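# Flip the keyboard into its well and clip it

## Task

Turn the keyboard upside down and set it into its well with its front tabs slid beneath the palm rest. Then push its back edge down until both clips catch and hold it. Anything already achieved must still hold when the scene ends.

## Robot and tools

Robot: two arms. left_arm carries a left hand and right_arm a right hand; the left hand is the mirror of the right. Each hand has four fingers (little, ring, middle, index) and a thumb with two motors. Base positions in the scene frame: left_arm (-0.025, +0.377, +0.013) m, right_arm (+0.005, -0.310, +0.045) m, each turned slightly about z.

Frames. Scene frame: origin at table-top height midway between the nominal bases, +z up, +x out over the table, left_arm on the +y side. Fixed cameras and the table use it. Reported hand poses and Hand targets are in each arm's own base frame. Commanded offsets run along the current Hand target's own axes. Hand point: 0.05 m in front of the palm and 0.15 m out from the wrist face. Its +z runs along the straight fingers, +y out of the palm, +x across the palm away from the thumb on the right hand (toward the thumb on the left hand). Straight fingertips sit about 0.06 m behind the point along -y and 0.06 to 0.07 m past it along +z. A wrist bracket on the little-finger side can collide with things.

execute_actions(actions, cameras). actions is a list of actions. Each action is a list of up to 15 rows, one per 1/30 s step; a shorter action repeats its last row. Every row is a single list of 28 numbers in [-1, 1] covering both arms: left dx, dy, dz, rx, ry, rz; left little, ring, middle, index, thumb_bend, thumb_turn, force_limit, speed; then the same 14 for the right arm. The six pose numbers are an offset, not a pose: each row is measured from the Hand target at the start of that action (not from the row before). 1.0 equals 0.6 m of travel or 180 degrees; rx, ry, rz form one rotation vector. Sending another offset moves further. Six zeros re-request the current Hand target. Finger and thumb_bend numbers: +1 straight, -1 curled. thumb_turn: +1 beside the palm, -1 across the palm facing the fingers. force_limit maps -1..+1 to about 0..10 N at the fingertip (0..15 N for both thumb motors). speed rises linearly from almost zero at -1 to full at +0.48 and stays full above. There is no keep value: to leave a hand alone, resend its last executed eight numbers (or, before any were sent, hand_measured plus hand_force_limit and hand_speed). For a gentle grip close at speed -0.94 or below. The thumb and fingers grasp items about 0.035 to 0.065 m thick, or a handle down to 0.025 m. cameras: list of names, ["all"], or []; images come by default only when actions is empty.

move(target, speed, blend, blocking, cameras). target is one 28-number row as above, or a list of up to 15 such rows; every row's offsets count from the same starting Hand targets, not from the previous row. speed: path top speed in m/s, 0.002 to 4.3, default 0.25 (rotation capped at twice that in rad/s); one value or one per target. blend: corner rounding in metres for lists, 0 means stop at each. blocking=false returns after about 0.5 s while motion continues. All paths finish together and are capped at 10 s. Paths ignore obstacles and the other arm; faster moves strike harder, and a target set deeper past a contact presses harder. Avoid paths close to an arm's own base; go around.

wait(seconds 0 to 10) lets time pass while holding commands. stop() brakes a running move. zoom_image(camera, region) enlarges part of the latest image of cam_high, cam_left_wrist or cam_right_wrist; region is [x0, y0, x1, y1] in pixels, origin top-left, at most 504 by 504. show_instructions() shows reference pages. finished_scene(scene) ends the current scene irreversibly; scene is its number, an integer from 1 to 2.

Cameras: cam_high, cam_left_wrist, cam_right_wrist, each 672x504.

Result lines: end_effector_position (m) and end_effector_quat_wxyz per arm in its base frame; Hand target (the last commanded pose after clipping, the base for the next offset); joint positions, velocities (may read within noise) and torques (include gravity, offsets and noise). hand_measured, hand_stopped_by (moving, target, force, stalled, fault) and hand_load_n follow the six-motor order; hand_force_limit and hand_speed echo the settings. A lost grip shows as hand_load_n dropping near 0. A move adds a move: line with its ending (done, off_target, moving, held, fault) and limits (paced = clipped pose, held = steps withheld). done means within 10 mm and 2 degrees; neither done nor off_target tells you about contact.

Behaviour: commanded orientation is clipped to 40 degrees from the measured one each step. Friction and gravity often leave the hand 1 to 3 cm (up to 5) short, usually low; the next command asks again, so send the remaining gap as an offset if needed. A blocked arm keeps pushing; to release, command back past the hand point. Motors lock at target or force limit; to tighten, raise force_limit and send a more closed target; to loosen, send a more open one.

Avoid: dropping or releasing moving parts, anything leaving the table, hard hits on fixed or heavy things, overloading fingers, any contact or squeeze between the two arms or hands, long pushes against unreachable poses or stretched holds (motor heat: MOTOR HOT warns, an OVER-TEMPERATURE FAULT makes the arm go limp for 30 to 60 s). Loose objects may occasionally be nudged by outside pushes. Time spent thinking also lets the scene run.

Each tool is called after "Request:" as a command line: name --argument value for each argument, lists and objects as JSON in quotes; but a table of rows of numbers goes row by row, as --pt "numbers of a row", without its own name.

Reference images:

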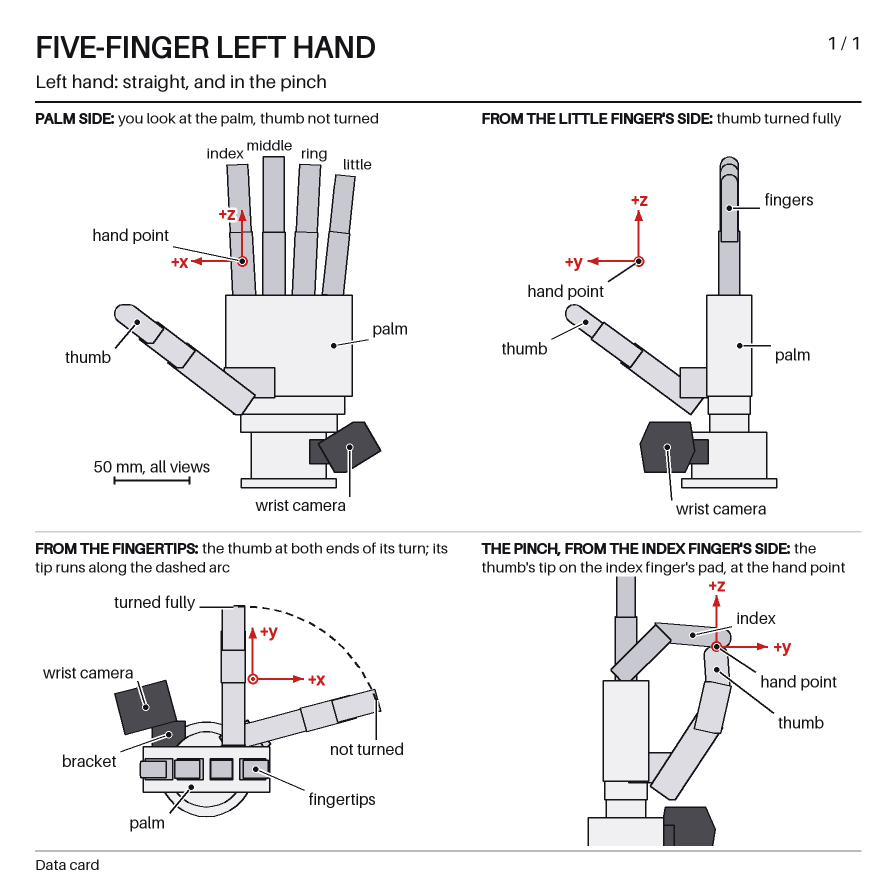

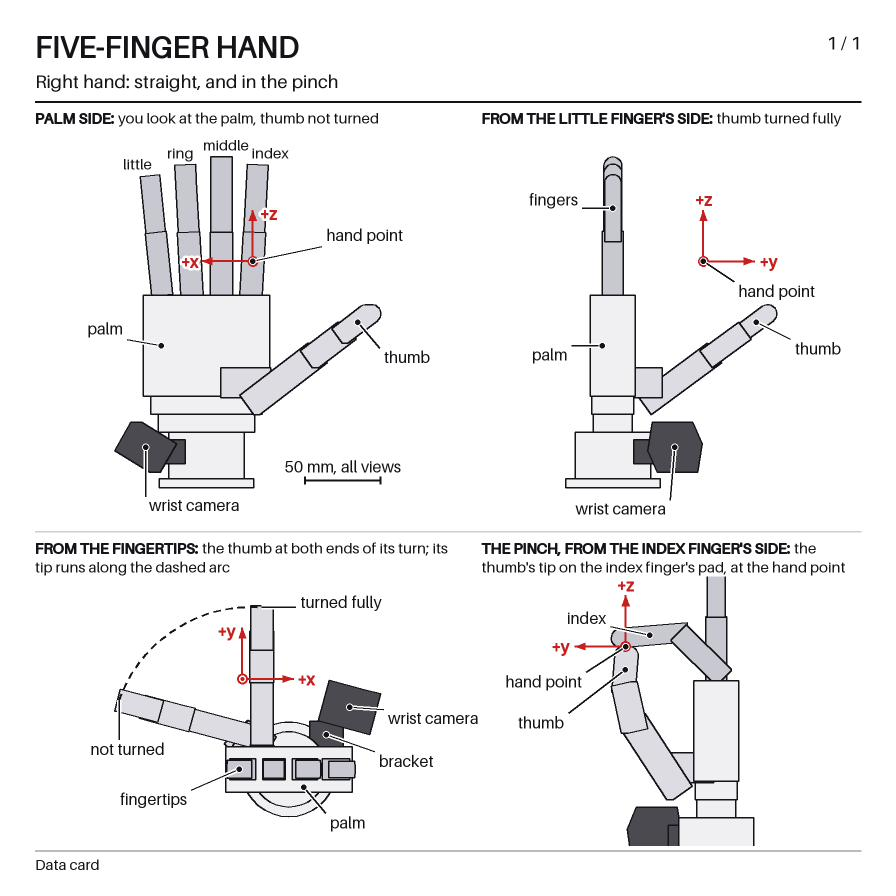

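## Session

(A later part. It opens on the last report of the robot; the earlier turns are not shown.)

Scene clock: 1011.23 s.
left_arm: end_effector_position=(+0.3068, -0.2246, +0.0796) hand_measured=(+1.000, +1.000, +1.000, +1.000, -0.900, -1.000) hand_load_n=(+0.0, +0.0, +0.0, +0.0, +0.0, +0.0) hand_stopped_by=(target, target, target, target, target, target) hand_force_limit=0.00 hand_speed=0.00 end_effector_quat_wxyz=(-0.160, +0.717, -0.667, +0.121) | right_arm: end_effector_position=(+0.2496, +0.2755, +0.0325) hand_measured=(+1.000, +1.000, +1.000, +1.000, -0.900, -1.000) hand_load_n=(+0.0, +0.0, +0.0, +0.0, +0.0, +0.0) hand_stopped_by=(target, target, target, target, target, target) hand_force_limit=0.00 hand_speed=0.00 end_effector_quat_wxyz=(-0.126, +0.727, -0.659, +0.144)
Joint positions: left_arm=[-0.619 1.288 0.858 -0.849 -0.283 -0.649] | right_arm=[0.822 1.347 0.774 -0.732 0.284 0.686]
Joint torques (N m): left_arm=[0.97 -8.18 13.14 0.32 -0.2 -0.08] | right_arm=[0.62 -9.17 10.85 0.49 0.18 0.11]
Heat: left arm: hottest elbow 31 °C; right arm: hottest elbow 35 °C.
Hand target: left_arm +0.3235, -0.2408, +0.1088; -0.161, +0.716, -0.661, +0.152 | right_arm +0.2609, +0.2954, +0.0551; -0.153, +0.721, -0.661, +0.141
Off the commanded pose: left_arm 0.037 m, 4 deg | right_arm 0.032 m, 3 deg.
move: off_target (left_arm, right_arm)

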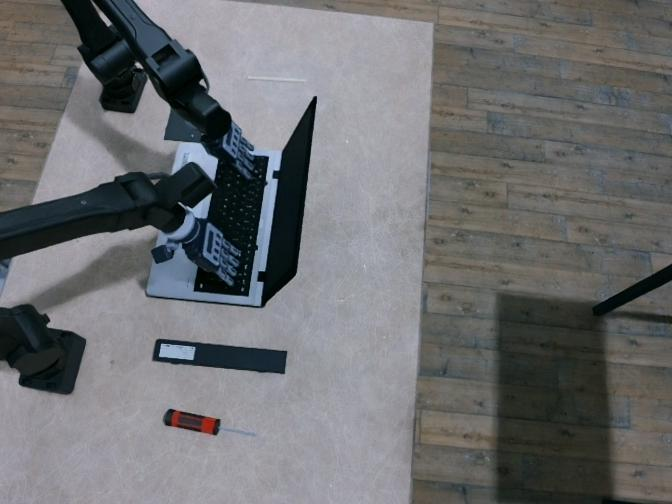

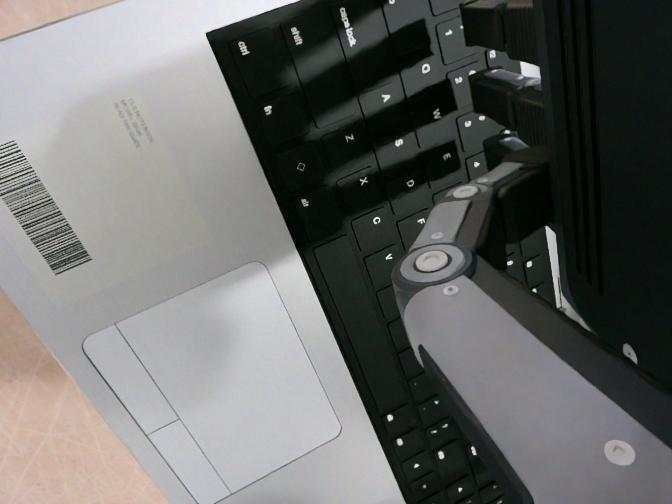

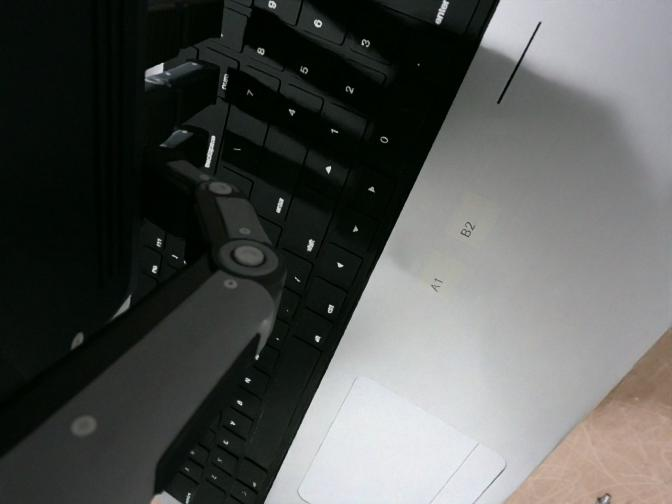

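Request:
move --pt "0.0237 -0.0295 0.0313 0 0 0 1 1 1 1 -0.9 -1 0 0 -0.009 -0.0465 0.0208 0 0 0 1 1 1 1 -0.9 -1 0 0" --pt "0 0.0173 0.0288 -0.015 0 0 1 1 1 1 -0.9 -1 0 0 0.0013 0 0.0365 -0.015 0 0 1 1 1 1 -0.9 -1 0 0" --pt "-0.0007 0.0475 0.0883 -0.015 0 0 1 1 1 1 -0.9 -1 0 0 0.001 0.0253 0.0853 -0.015 0 0 1 1 1 1 -0.9 -1 0 0" --speed 0.08 --cameras '["cam_high"]'

Request:
zoom_image --camera "cam_high" --region '[220, 140, 300, 310]'

Scene clock: 1043.13 s.
left_arm: end_effector_position=(+0.3194, -0.2412, +0.0647) hand_measured=(+1.000, +1.000, +1.000, +1.000, -0.900, -1.000) hand_load_n=(+0.0, +0.0, -2.5, +0.0, +0.0, +0.0) hand_stopped_by=(target, target, target, target, target, target) hand_force_limit=0.00 hand_speed=0.00 end_effector_quat_wxyz=(-0.147, +0.717, -0.667, +0.140) | right_arm: end_effector_position=(+0.2709, +0.2953, +0.0230) hand_measured=(+1.000, +1.000, +1.000, +1.000, -0.900, -1.000) hand_load_n=(+0.0, +0.0, -2.5, +0.0, +0.0, +0.0) hand_stopped_by=(target, target, target, target, target, target) hand_force_limit=0.00 hand_speed=0.00 end_effector_quat_wxyz=(-0.146, +0.722, -0.664, +0.128)
Joint positions: left_arm=[-0.619 1.34 0.855 -0.761 -0.252 -0.649] | right_arm=[0.798 1.415 0.803 -0.651 0.245 0.675]
Joint torques (N m): left_arm=[2.02 -5.13 6.42 2.35 -0.11 -0.08] | right_arm=[0.38 -5.36 6.24 2.56 0.19 0.02]
Heat: left arm: hottest elbow 35 °C; right arm: hottest elbow 36 °C.
Hand target: left_arm +0.3207, -0.2409, +0.0487; -0.145, +0.720, -0.665, +0.137 | right_arm +0.2680, +0.2953, +0.0023; -0.136, +0.725, -0.664, +0.126
Off the commanded pose: left_arm 0.016 m, 1 deg | right_arm 0.021 m, 1 deg.
move: off_target (left_arm, right_arm)
Images, in order (width x height): cam_high 672x504.

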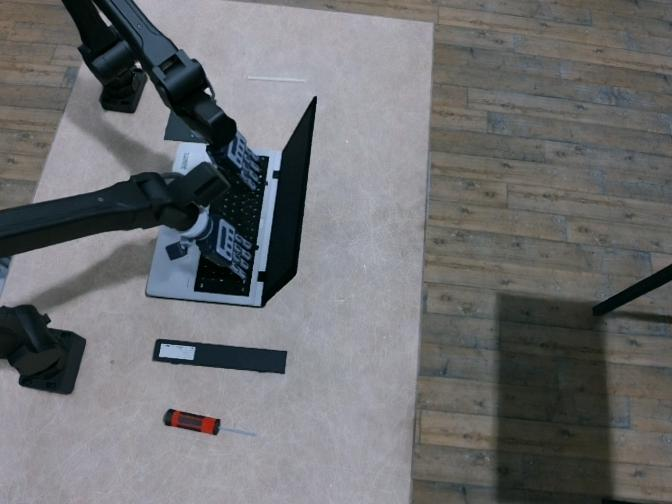

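Scaled by 2.965 from the camera's 672x504 image, which has a finer 960x720 frame.

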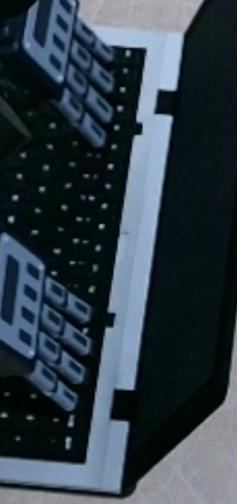

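Request:
move --target '[0,0.0332,0.0588,0,0,0,1,1,1,1,-0.9,-1,0,0,0,0.0313,0.0542,0,0,0,1,1,1,1,-0.9,-1,0,0]' --speed 0.06 --cameras '["cam_high"]'

Request:
zoom_image --camera "cam_high" --region '[220, 140, 300, 310]'

Scene clock: 1053.67 s.
left_arm: end_effector_position=(+0.3315, -0.2475, +0.0554) hand_measured=(+1.000, +1.000, +1.000, +1.000, -0.900, -1.000) hand_load_n=(+0.0, +0.0, +0.0, +0.0, +0.0, +0.0) hand_stopped_by=(target, target, target, target, target, target) hand_force_limit=0.00 hand_speed=0.00 end_effector_quat_wxyz=(-0.157, +0.716, -0.656, +0.179) | right_arm: end_effector_position=(+0.2767, +0.3023, +0.0139) hand_measured=(+1.000, +1.000, +1.000, +1.000, -0.900, -1.000) hand_load_n=(+0.0, +0.0, -1.0, +0.0, +0.0, +0.0) hand_stopped_by=(target, target, target, target, target, target) hand_force_limit=0.00 hand_speed=0.00 end_effector_quat_wxyz=(-0.177, +0.717, -0.660, +0.135)
Joint positions: left_arm=[-0.62 1.338 0.808 -0.633 -0.263 -0.653] | right_arm=[0.807 1.42 0.766 -0.546 0.26 0.675]
Joint torques (N m): left_arm=[1.44 -1.26 4.41 1.95 0.19 -0.13] | right_arm=[0.21 -1.73 4.62 2.82 -0.22 0.09]
Heat: left arm: hottest elbow 33 °C; right arm: hottest elbow 36 °C.
Hand target: left_arm +0.3162, -0.2415, +0.0084; -0.145, +0.720, -0.665, +0.137 | right_arm +0.2622, +0.2947, -0.0350; -0.136, +0.725, -0.664, +0.126
Off the commanded pose: left_arm 0.050 m, 5 deg | right_arm 0.051 m, 5 deg.
move: off_target (left_arm, right_arm)
Images, in order (width x height): cam_high 672x504.

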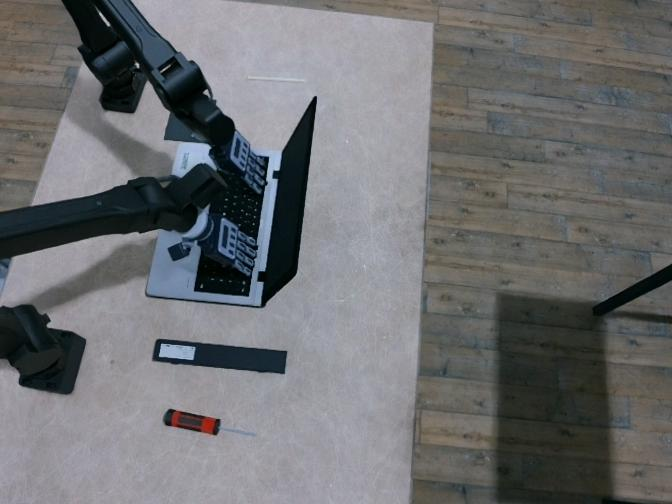

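Scaled by 2.965 from the camera's 672x504 image, which has a finer 960x720 frame.

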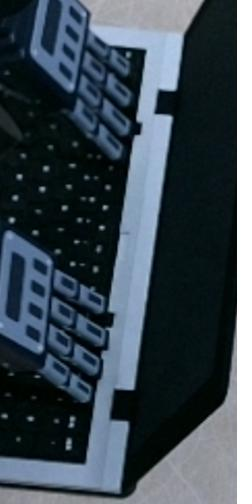

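Request:
move --target '[0,-0.0776,-0.2024,0,0,0,1,1,1,1,-0.9,-1,0,0,0,-0.0776,-0.2024,0,0,0,1,1,1,1,-0.9,-1,0,0]' --speed 0.12 --cameras '["all"]'

Request:
zoom_image --camera "cam_high" --region '[235, 230, 275, 300]'

Scene clock: 1075.13 s.
left_arm: end_effector_position=(+0.2976, -0.2259, +0.1112) hand_measured=(+1.000, +1.000, +1.000, +1.000, -0.900, -1.000) hand_load_n=(+0.0, +0.0, +0.0, +0.0, +0.0, -0.5) hand_stopped_by=(target, target, target, target, target, target) hand_force_limit=0.00 hand_speed=0.00 end_effector_quat_wxyz=(-0.143, +0.721, -0.669, +0.108) | right_arm: end_effector_position=(+0.2507, +0.2788, +0.0744) hand_measured=(+1.000, +1.000, +1.000, +1.000, -0.900, -1.000) hand_load_n=(+0.0, +0.0, +0.0, +0.0, +0.0, +0.0) hand_stopped_by=(target, target, target, target, target, target) hand_force_limit=0.00 hand_speed=0.00 end_effector_quat_wxyz=(-0.113, +0.731, -0.660, +0.128)
Joint positions: left_arm=[-0.62 1.256 0.923 -0.979 -0.254 -0.661] | right_arm=[0.807 1.312 0.869 -0.888 0.248 0.675]
Joint torques (N m): left_arm=[0.85 -7.71 13.42 0.24 -0.21 -0.1] | right_arm=[0.5 -8.82 11.34 0.59 0.2 0.12]
Heat: left arm: hottest elbow 31 °C; right arm: hottest elbow 35 °C.
Hand target: left_arm +0.3117, -0.2413, +0.1384; -0.144, +0.720, -0.665, +0.137 | right_arm +0.2615, +0.2949, +0.0951; -0.136, +0.725, -0.664, +0.126
Off the commanded pose: left_arm 0.034 m, 3 deg | right_arm 0.028 m, 3 deg.
move: off_target (left_arm, right_arm)

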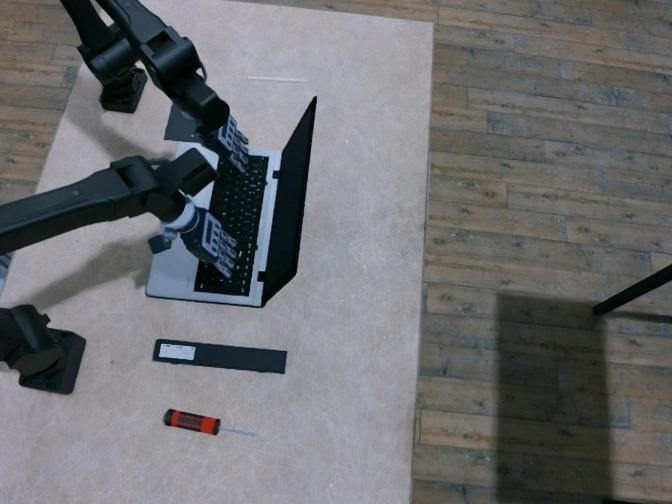

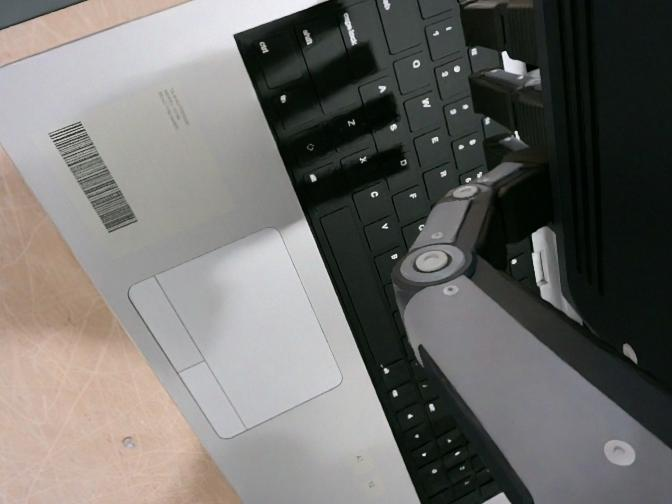

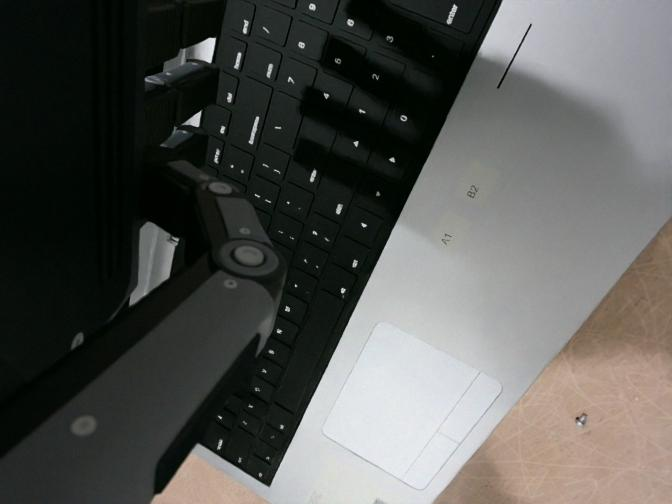

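Scaled by 7.200 from the camera's 672x504 image, which has a finer 960x720 frame.

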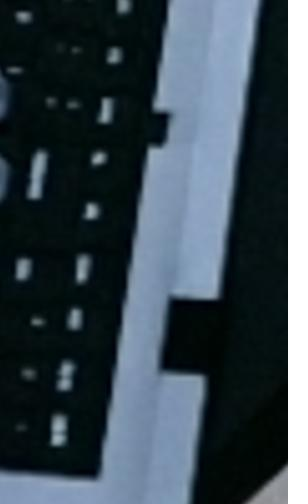

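Request:
execute_actions --actions '[]' --cameras '["all"]'

Scene clock: 1087.57 s.
left_arm: end_effector_position=(+0.2975, -0.2258, +0.1112) hand_measured=(+1.000, +1.000, +1.000, +1.000, -0.900, -1.000) hand_load_n=(+0.0, +0.0, +0.0, +0.0, +0.0, +0.0) hand_stopped_by=(target, target, target, target, target, target) hand_force_limit=0.00 hand_speed=0.00 end_effector_quat_wxyz=(-0.143, +0.721, -0.669, +0.108) | right_arm: end_effector_position=(+0.2506, +0.2788, +0.0744) hand_measured=(+1.000, +1.000, +1.000, +1.000, -0.900, -1.000) hand_load_n=(+0.0, +0.0, +0.0, +0.0, +0.0, +0.5) hand_stopped_by=(target, target, target, target, target, target) hand_force_limit=0.00 hand_speed=0.00 end_effector_quat_wxyz=(-0.113, +0.731, -0.660, +0.128)
Joint positions: left_arm=[-0.62 1.256 0.923 -0.979 -0.254 -0.661] | right_arm=[0.807 1.312 0.869 -0.888 0.248 0.675]
Joint velocities: within noise
Joint torques (N m): left_arm=[0.91 -7.59 13.41 0.21 -0.2 -0.1] | right_arm=[0.5 -8.82 11.38 0.44 0.17 0.07]
Heat: left arm: hottest elbow 32 °C; right arm: hottest elbow 36 °C.
Hand target: left_arm +0.3117, -0.2412, +0.1384; -0.144, +0.720, -0.665, +0.137 | right_arm +0.2615, +0.2949, +0.0951; -0.136, +0.725, -0.664, +0.126
Off the commanded pose: left_arm 0.034 m, 3 deg | right_arm 0.028 m, 3 deg.

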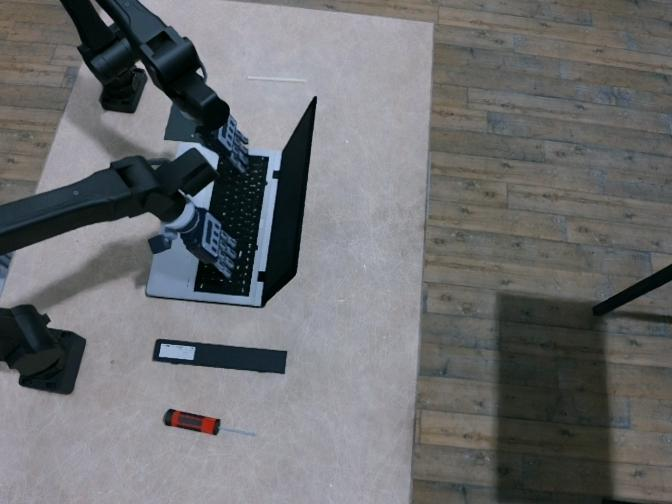

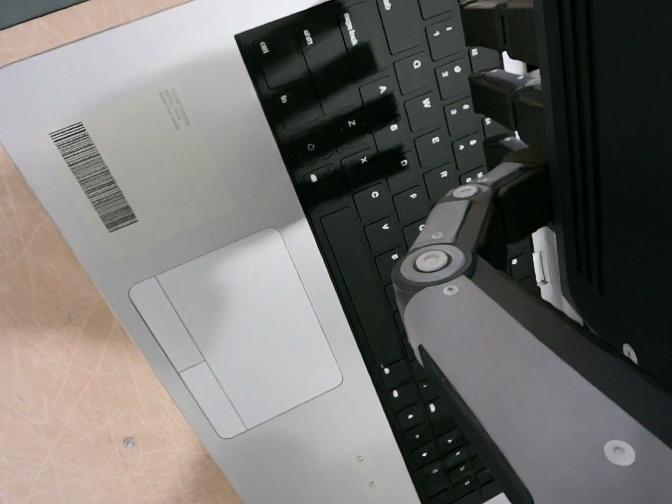

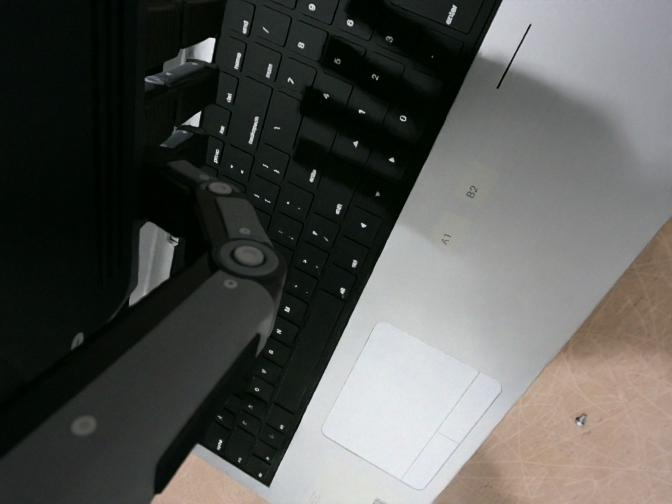

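Request:
zoom_image --camera "cam_left_wrist" --region '[460, 180, 620, 320]'

Request:
zoom_image --camera "cam_high" --region '[190, 130, 330, 320]'

Scaled by 3.150 from the camera's 672x504 image, which has a finer 960x720 frame.

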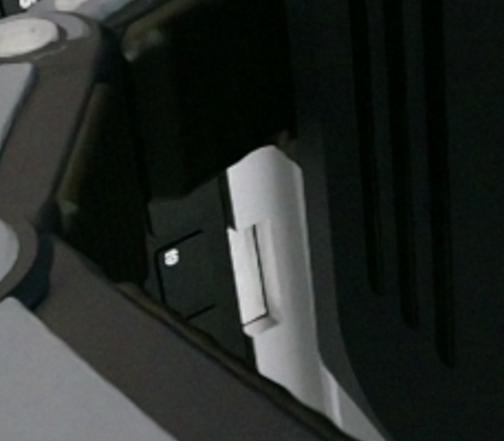

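Scaled by 2.653 from the camera's 672x504 image, which has a finer 960x720 frame.

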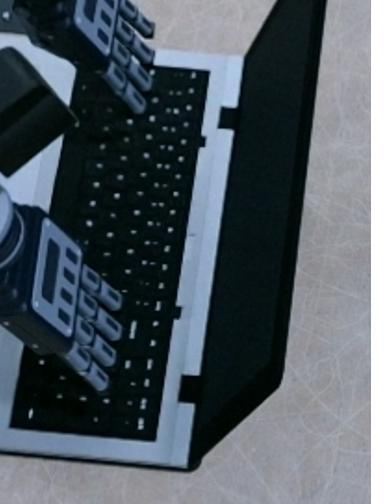

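Request:
move --target '[-0.0116, 0.0763, -0.172, 0, 0, 0, 1, 1, 1, 1, -0.9, -1, 0, 0, -0.0116, 0.0763, -0.172, 0, 0, 0, 1, 1, 1, 1, -0.9, -1, 0, 0]' --speed 0.2 --cameras '["all"]'

Scene clock: 1098.90 s.
left_arm: end_effector_position=(+0.2199, -0.2261, +0.1865) hand_measured=(+1.000, +1.000, +1.000, +1.000, -0.900, -1.000) hand_load_n=(+0.0, +0.0, +0.0, +0.0, +0.0, +0.0) hand_stopped_by=(target, target, target, target, target, target) hand_force_limit=0.00 hand_speed=0.00 end_effector_quat_wxyz=(-0.145, +0.721, -0.669, +0.107) | right_arm: end_effector_position=(+0.1735, +0.2791, +0.1509) hand_measured=(+1.000, +1.000, +1.000, +1.000, -0.900, -1.000) hand_load_n=(+0.0, +0.0, +0.0, +0.0, +0.0, +0.0) hand_stopped_by=(target, target, target, target, target, target) hand_force_limit=0.00 hand_speed=0.00 end_effector_quat_wxyz=(-0.111, +0.732, -0.659, +0.128)
Joint positions: left_arm=[-0.78 1.054 0.974 -1.279 -0.296 -0.823] | right_arm=[0.992 1.119 0.927 -1.192 0.288 0.86]
Joint torques (N m): left_arm=[0.67 -4.95 14.35 0.12 -0.44 -0.09] | right_arm=[0.56 -5.83 12.36 0.38 0.47 0.15]
Heat: left arm: hottest elbow 33 °C; right arm: hottest elbow 36 °C.
Hand target: left_arm +0.2289, -0.2404, +0.2155; -0.145, +0.720, -0.665, +0.137 | right_arm +0.1810, +0.2948, +0.1746; -0.136, +0.725, -0.664, +0.126
Off the commanded pose: left_arm 0.034 m, 3 deg | right_arm 0.029 m, 3 deg.
move: off_target (left_arm, right_arm)

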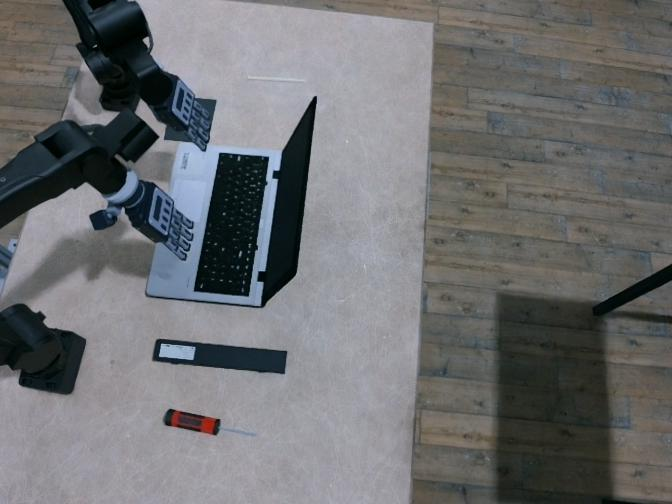

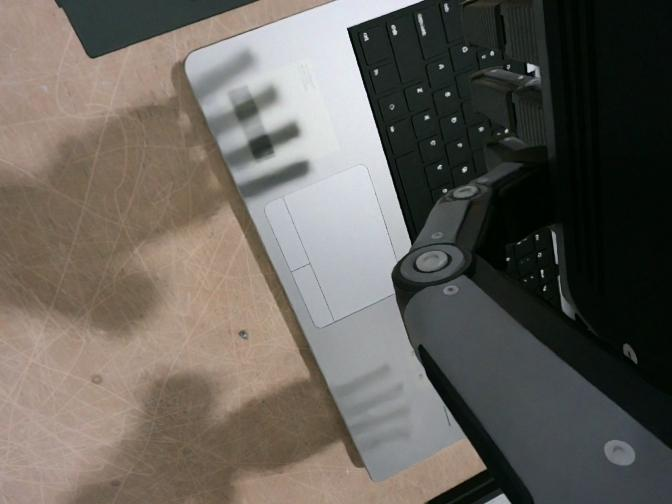

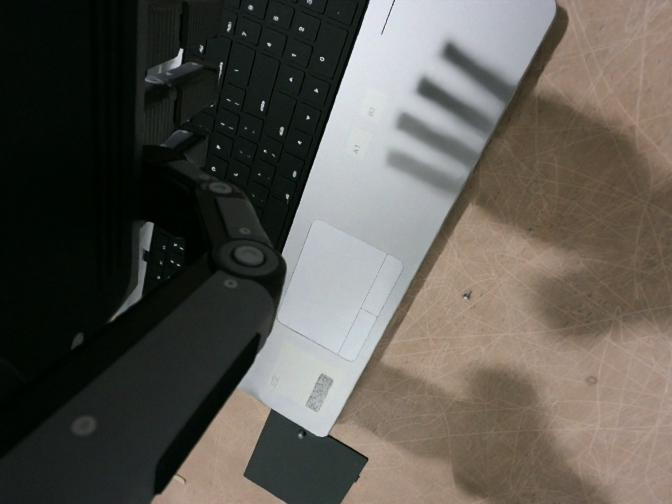

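Request:
zoom_image --camera "cam_high" --region '[225, 140, 325, 215]'

Request:
zoom_image --camera "cam_high" --region '[185, 225, 285, 310]'

Scaled by 5.040 from the camera's 672x504 image, which has a finer 960x720 frame.

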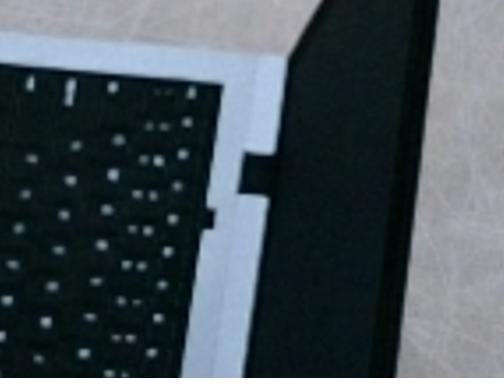

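Scaled by 5.040 from the camera's 672x504 image, which has a finer 960x720 frame.

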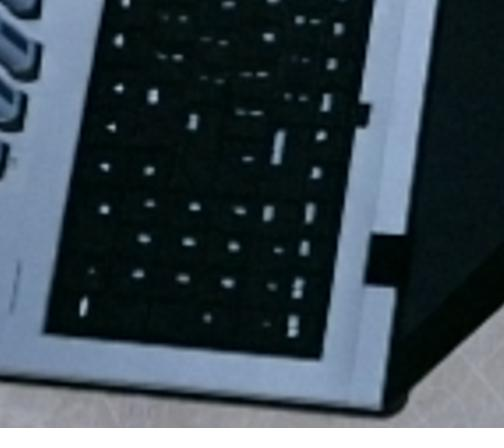

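Request:
move --target '[0,0,0, 0, 0, 0, 1, 1, 1, 1, -0.9, -1, 0, 0, 0.0116, -0.0763, 0.172, 0, 0, 0, 1, 1, 1, 1, -0.9, -1, 0, 0]' --speed 0.25 --cameras '["all"]'

Request:
zoom_image --camera "cam_right_wrist" --region '[110, 20, 270, 320]'

Scene clock: 1118.23 s.
left_arm: end_effector_position=(+0.2200, -0.2261, +0.1865) hand_measured=(+1.000, +1.000, +1.000, +1.000, -0.900, -1.000) hand_load_n=(-0.5, +0.0, -0.5, +0.0, +0.0, +0.0) hand_stopped_by=(target, target, target, target, target, target) hand_force_limit=0.00 hand_speed=0.00 end_effector_quat_wxyz=(-0.145, +0.721, -0.669, +0.107) | right_arm: end_effector_position=(+0.2572, +0.2942, +0.0983) hand_measured=(+1.000, +1.000, +1.000, +1.000, -0.900, -1.000) hand_load_n=(+0.0, +0.0, +0.0, +0.0, +0.0, +0.0) hand_stopped_by=(target, target, target, target, target, target) hand_force_limit=0.00 hand_speed=0.00 end_effector_quat_wxyz=(-0.136, +0.721, -0.667, +0.126)
Joint positions: left_arm=[-0.78 1.054 0.974 -1.279 -0.296 -0.823] | right_arm=[0.821 1.294 0.916 -0.913 0.249 0.708]
Joint torques (N m): left_arm=[0.67 -4.89 14.38 0.12 -0.43 -0.11] | right_arm=[-0.73 -7.12 8.34 1.66 0.14 -0.13]
Heat: left arm: hottest elbow 34 °C; right arm: hottest elbow 41 °C.
Hand target: left_arm +0.2290, -0.2404, +0.2155; -0.145, +0.720, -0.665, +0.137 | right_arm +0.2615, +0.2948, +0.0952; -0.136, +0.725, -0.664, +0.126
Off the commanded pose: left_arm 0.034 m, 3 deg | right_arm 0.005 m, 1 deg.
move: off_target (left_arm)

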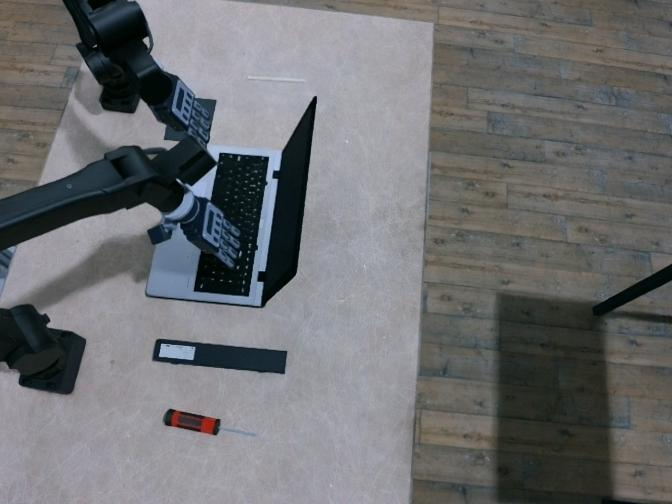

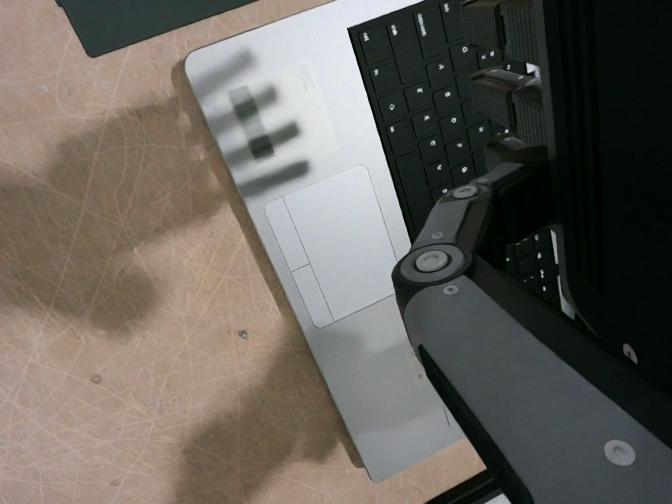

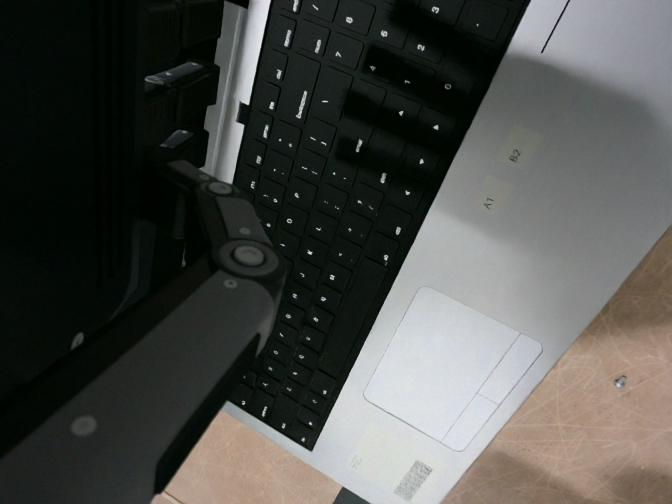

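Scaled by 1.680 from the camera's 672x504 image, which has a finer 960x720 frame.

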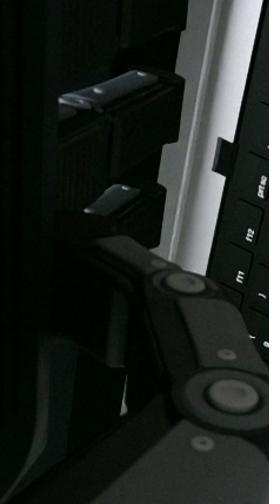

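Request:
zoom_image --camera "cam_right_wrist" --region '[215, 70, 285, 150]'

Scaled by 6.300 from the camera's 672x504 image, which has a finer 960x720 frame.

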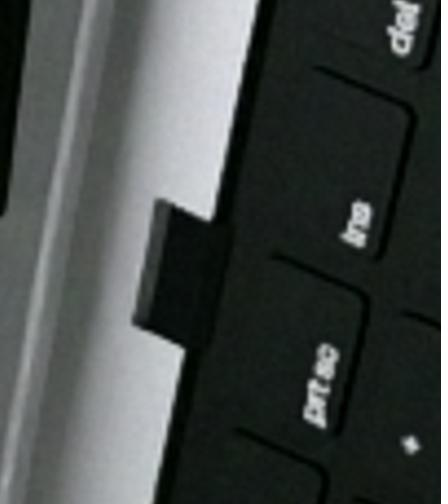

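Request:
move --target '[0.0116, -0.0763, 0.172, 0, 0, 0, 1, 1, 1, 1, -0.9, -1, 0, 0, 0,0,0, 0, 0, 0, 1, 1, 1, 1, -0.9, -1, 0, 0]' --speed 0.25 --cameras '["cam_left_wrist","cam_high"]'

Request:
zoom_image --camera "cam_left_wrist" --region '[460, 130, 580, 330]'

Scene clock: 1134.87 s.
left_arm: end_effector_position=(+0.3031, -0.2401, +0.1370) hand_measured=(+1.000, +1.000, +1.000, +1.000, -0.900, -1.000) hand_load_n=(+0.0, +0.0, +0.0, -0.5, +0.0, +0.0) hand_stopped_by=(target, target, target, target, target, target) hand_force_limit=0.00 hand_speed=0.00 end_effector_quat_wxyz=(-0.144, +0.719, -0.667, +0.130) | right_arm: end_effector_position=(+0.2572, +0.2941, +0.0983) hand_measured=(+1.000, +1.000, +1.000, +1.000, -0.900, -1.000) hand_load_n=(+0.0, +0.0, +0.0, +0.0, +0.0, +0.0) hand_stopped_by=(target, target, target, target, target, target) hand_force_limit=0.00 hand_speed=0.00 end_effector_quat_wxyz=(-0.135, +0.721, -0.667, +0.126)
Joint positions: left_arm=[-0.642 1.24 0.974 -1.008 -0.256 -0.678] | right_arm=[0.821 1.294 0.916 -0.913 0.249 0.708]
Joint torques (N m): left_arm=[2.37 -6.12 9.43 1.46 -0.16 0.05] | right_arm=[-0.32 -7.18 8.31 1.58 0.16 -0.15]
Heat: left arm: hottest elbow 35 °C; right arm: hottest elbow 40 °C.
Hand target: left_arm +0.3116, -0.2413, +0.1384; -0.145, +0.720, -0.665, +0.137 | right_arm +0.2615, +0.2948, +0.0952; -0.136, +0.725, -0.664, +0.126
Off the commanded pose: left_arm 0.009 m, 1 deg | right_arm 0.005 m, 1 deg.
move: done
Images, in order (width x height): cam_high 672x504, cam_left_wrist 672x504.

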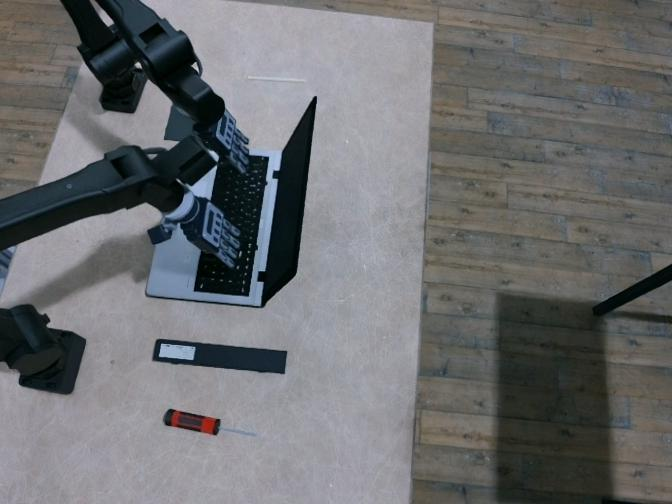

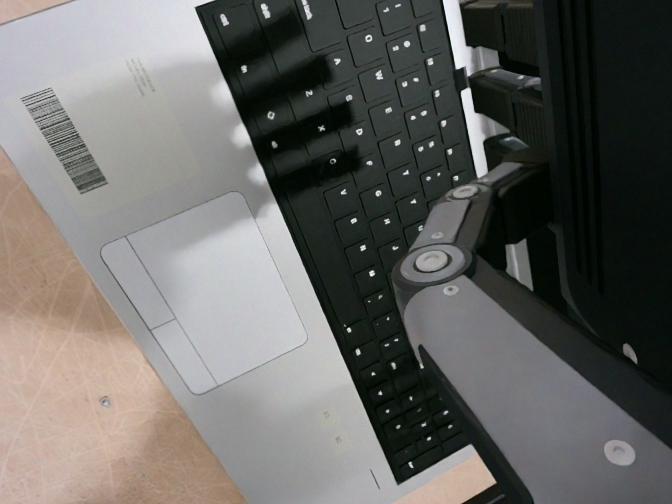

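Scaled by 2.520 from the camera's 672x504 image, which has a finer 960x720 frame.

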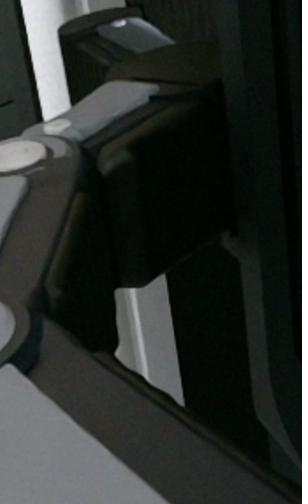

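Request:
zoom_image --camera "cam_left_wrist" --region '[420, 40, 490, 120]'

Scaled by 6.300 from the camera's 672x504 image, which has a finer 960x720 frame.

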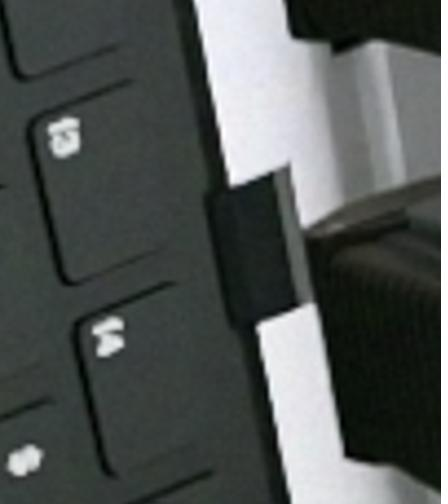

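Request:
move --target '[-0.0145, 0.0954, -0.215, 0, 0, 0, 1, 1, 1, 1, -0.9, -1, 0, 0, -0.0145, 0.0954, -0.215, 0, 0, 0, 1, 1, 1, 1, -0.9, -1, 0, 0]' --speed 0.25 --cameras '["cam_high"]'

Request:
finished_scene --scene 2

Scene clock: 1148.73 s.
left_arm: end_effector_position=(+0.2006, -0.2264, +0.2056) hand_measured=(+1.000, +1.000, +1.000, +1.000, -0.900, -1.000) hand_load_n=(+0.0, +0.0, +0.0, +0.0, +0.0, +0.0) hand_stopped_by=(target, target, target, target, target, target) hand_force_limit=0.00 hand_speed=0.00 end_effector_quat_wxyz=(-0.146, +0.721, -0.669, +0.107) | right_arm: end_effector_position=(+0.1550, +0.2794, +0.1708) hand_measured=(+1.000, +1.000, +1.000, +1.000, -0.900, -1.000) hand_load_n=(+0.0, +0.0, +0.0, +0.0, +0.0, +0.0) hand_stopped_by=(target, target, target, target, target, target) hand_force_limit=0.00 hand_speed=0.00 end_effector_quat_wxyz=(-0.112, +0.732, -0.659, +0.130)
Joint positions: left_arm=[-0.832 1.019 1.002 -1.358 -0.309 -0.875] | right_arm=[1.047 1.086 0.957 -1.271 0.3 0.917]
Joint torques (N m): left_arm=[0.79 -4.37 14.49 0.12 -0.45 -0.11] | right_arm=[0.62 -5.66 12.48 0.28 0.46 0.15]
Heat: left arm: hottest elbow 35 °C; right arm: hottest elbow 40 °C.
Hand target: left_arm +0.2082, -0.2401, +0.2347; -0.145, +0.720, -0.665, +0.137 | right_arm +0.1608, +0.2948, +0.1944; -0.136, +0.725, -0.664, +0.126
Off the commanded pose: left_arm 0.033 m, 3 deg | right_arm 0.029 m, 3 deg.
move: off_target (left_arm, right_arm)
Images, in order (width x height): cam_high 672x504.

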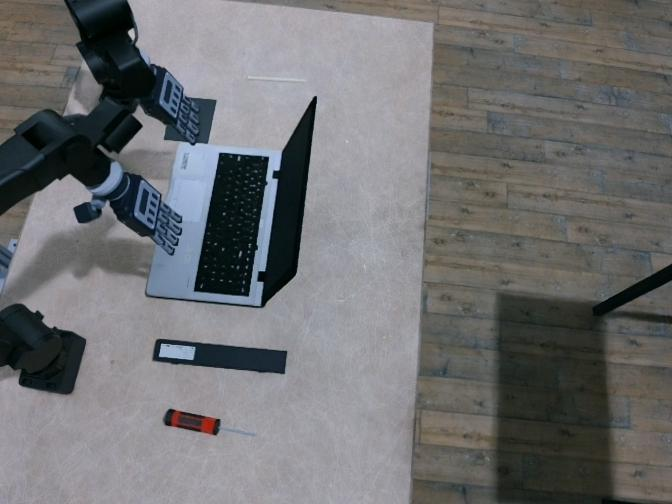

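The scene is finished: the task was done.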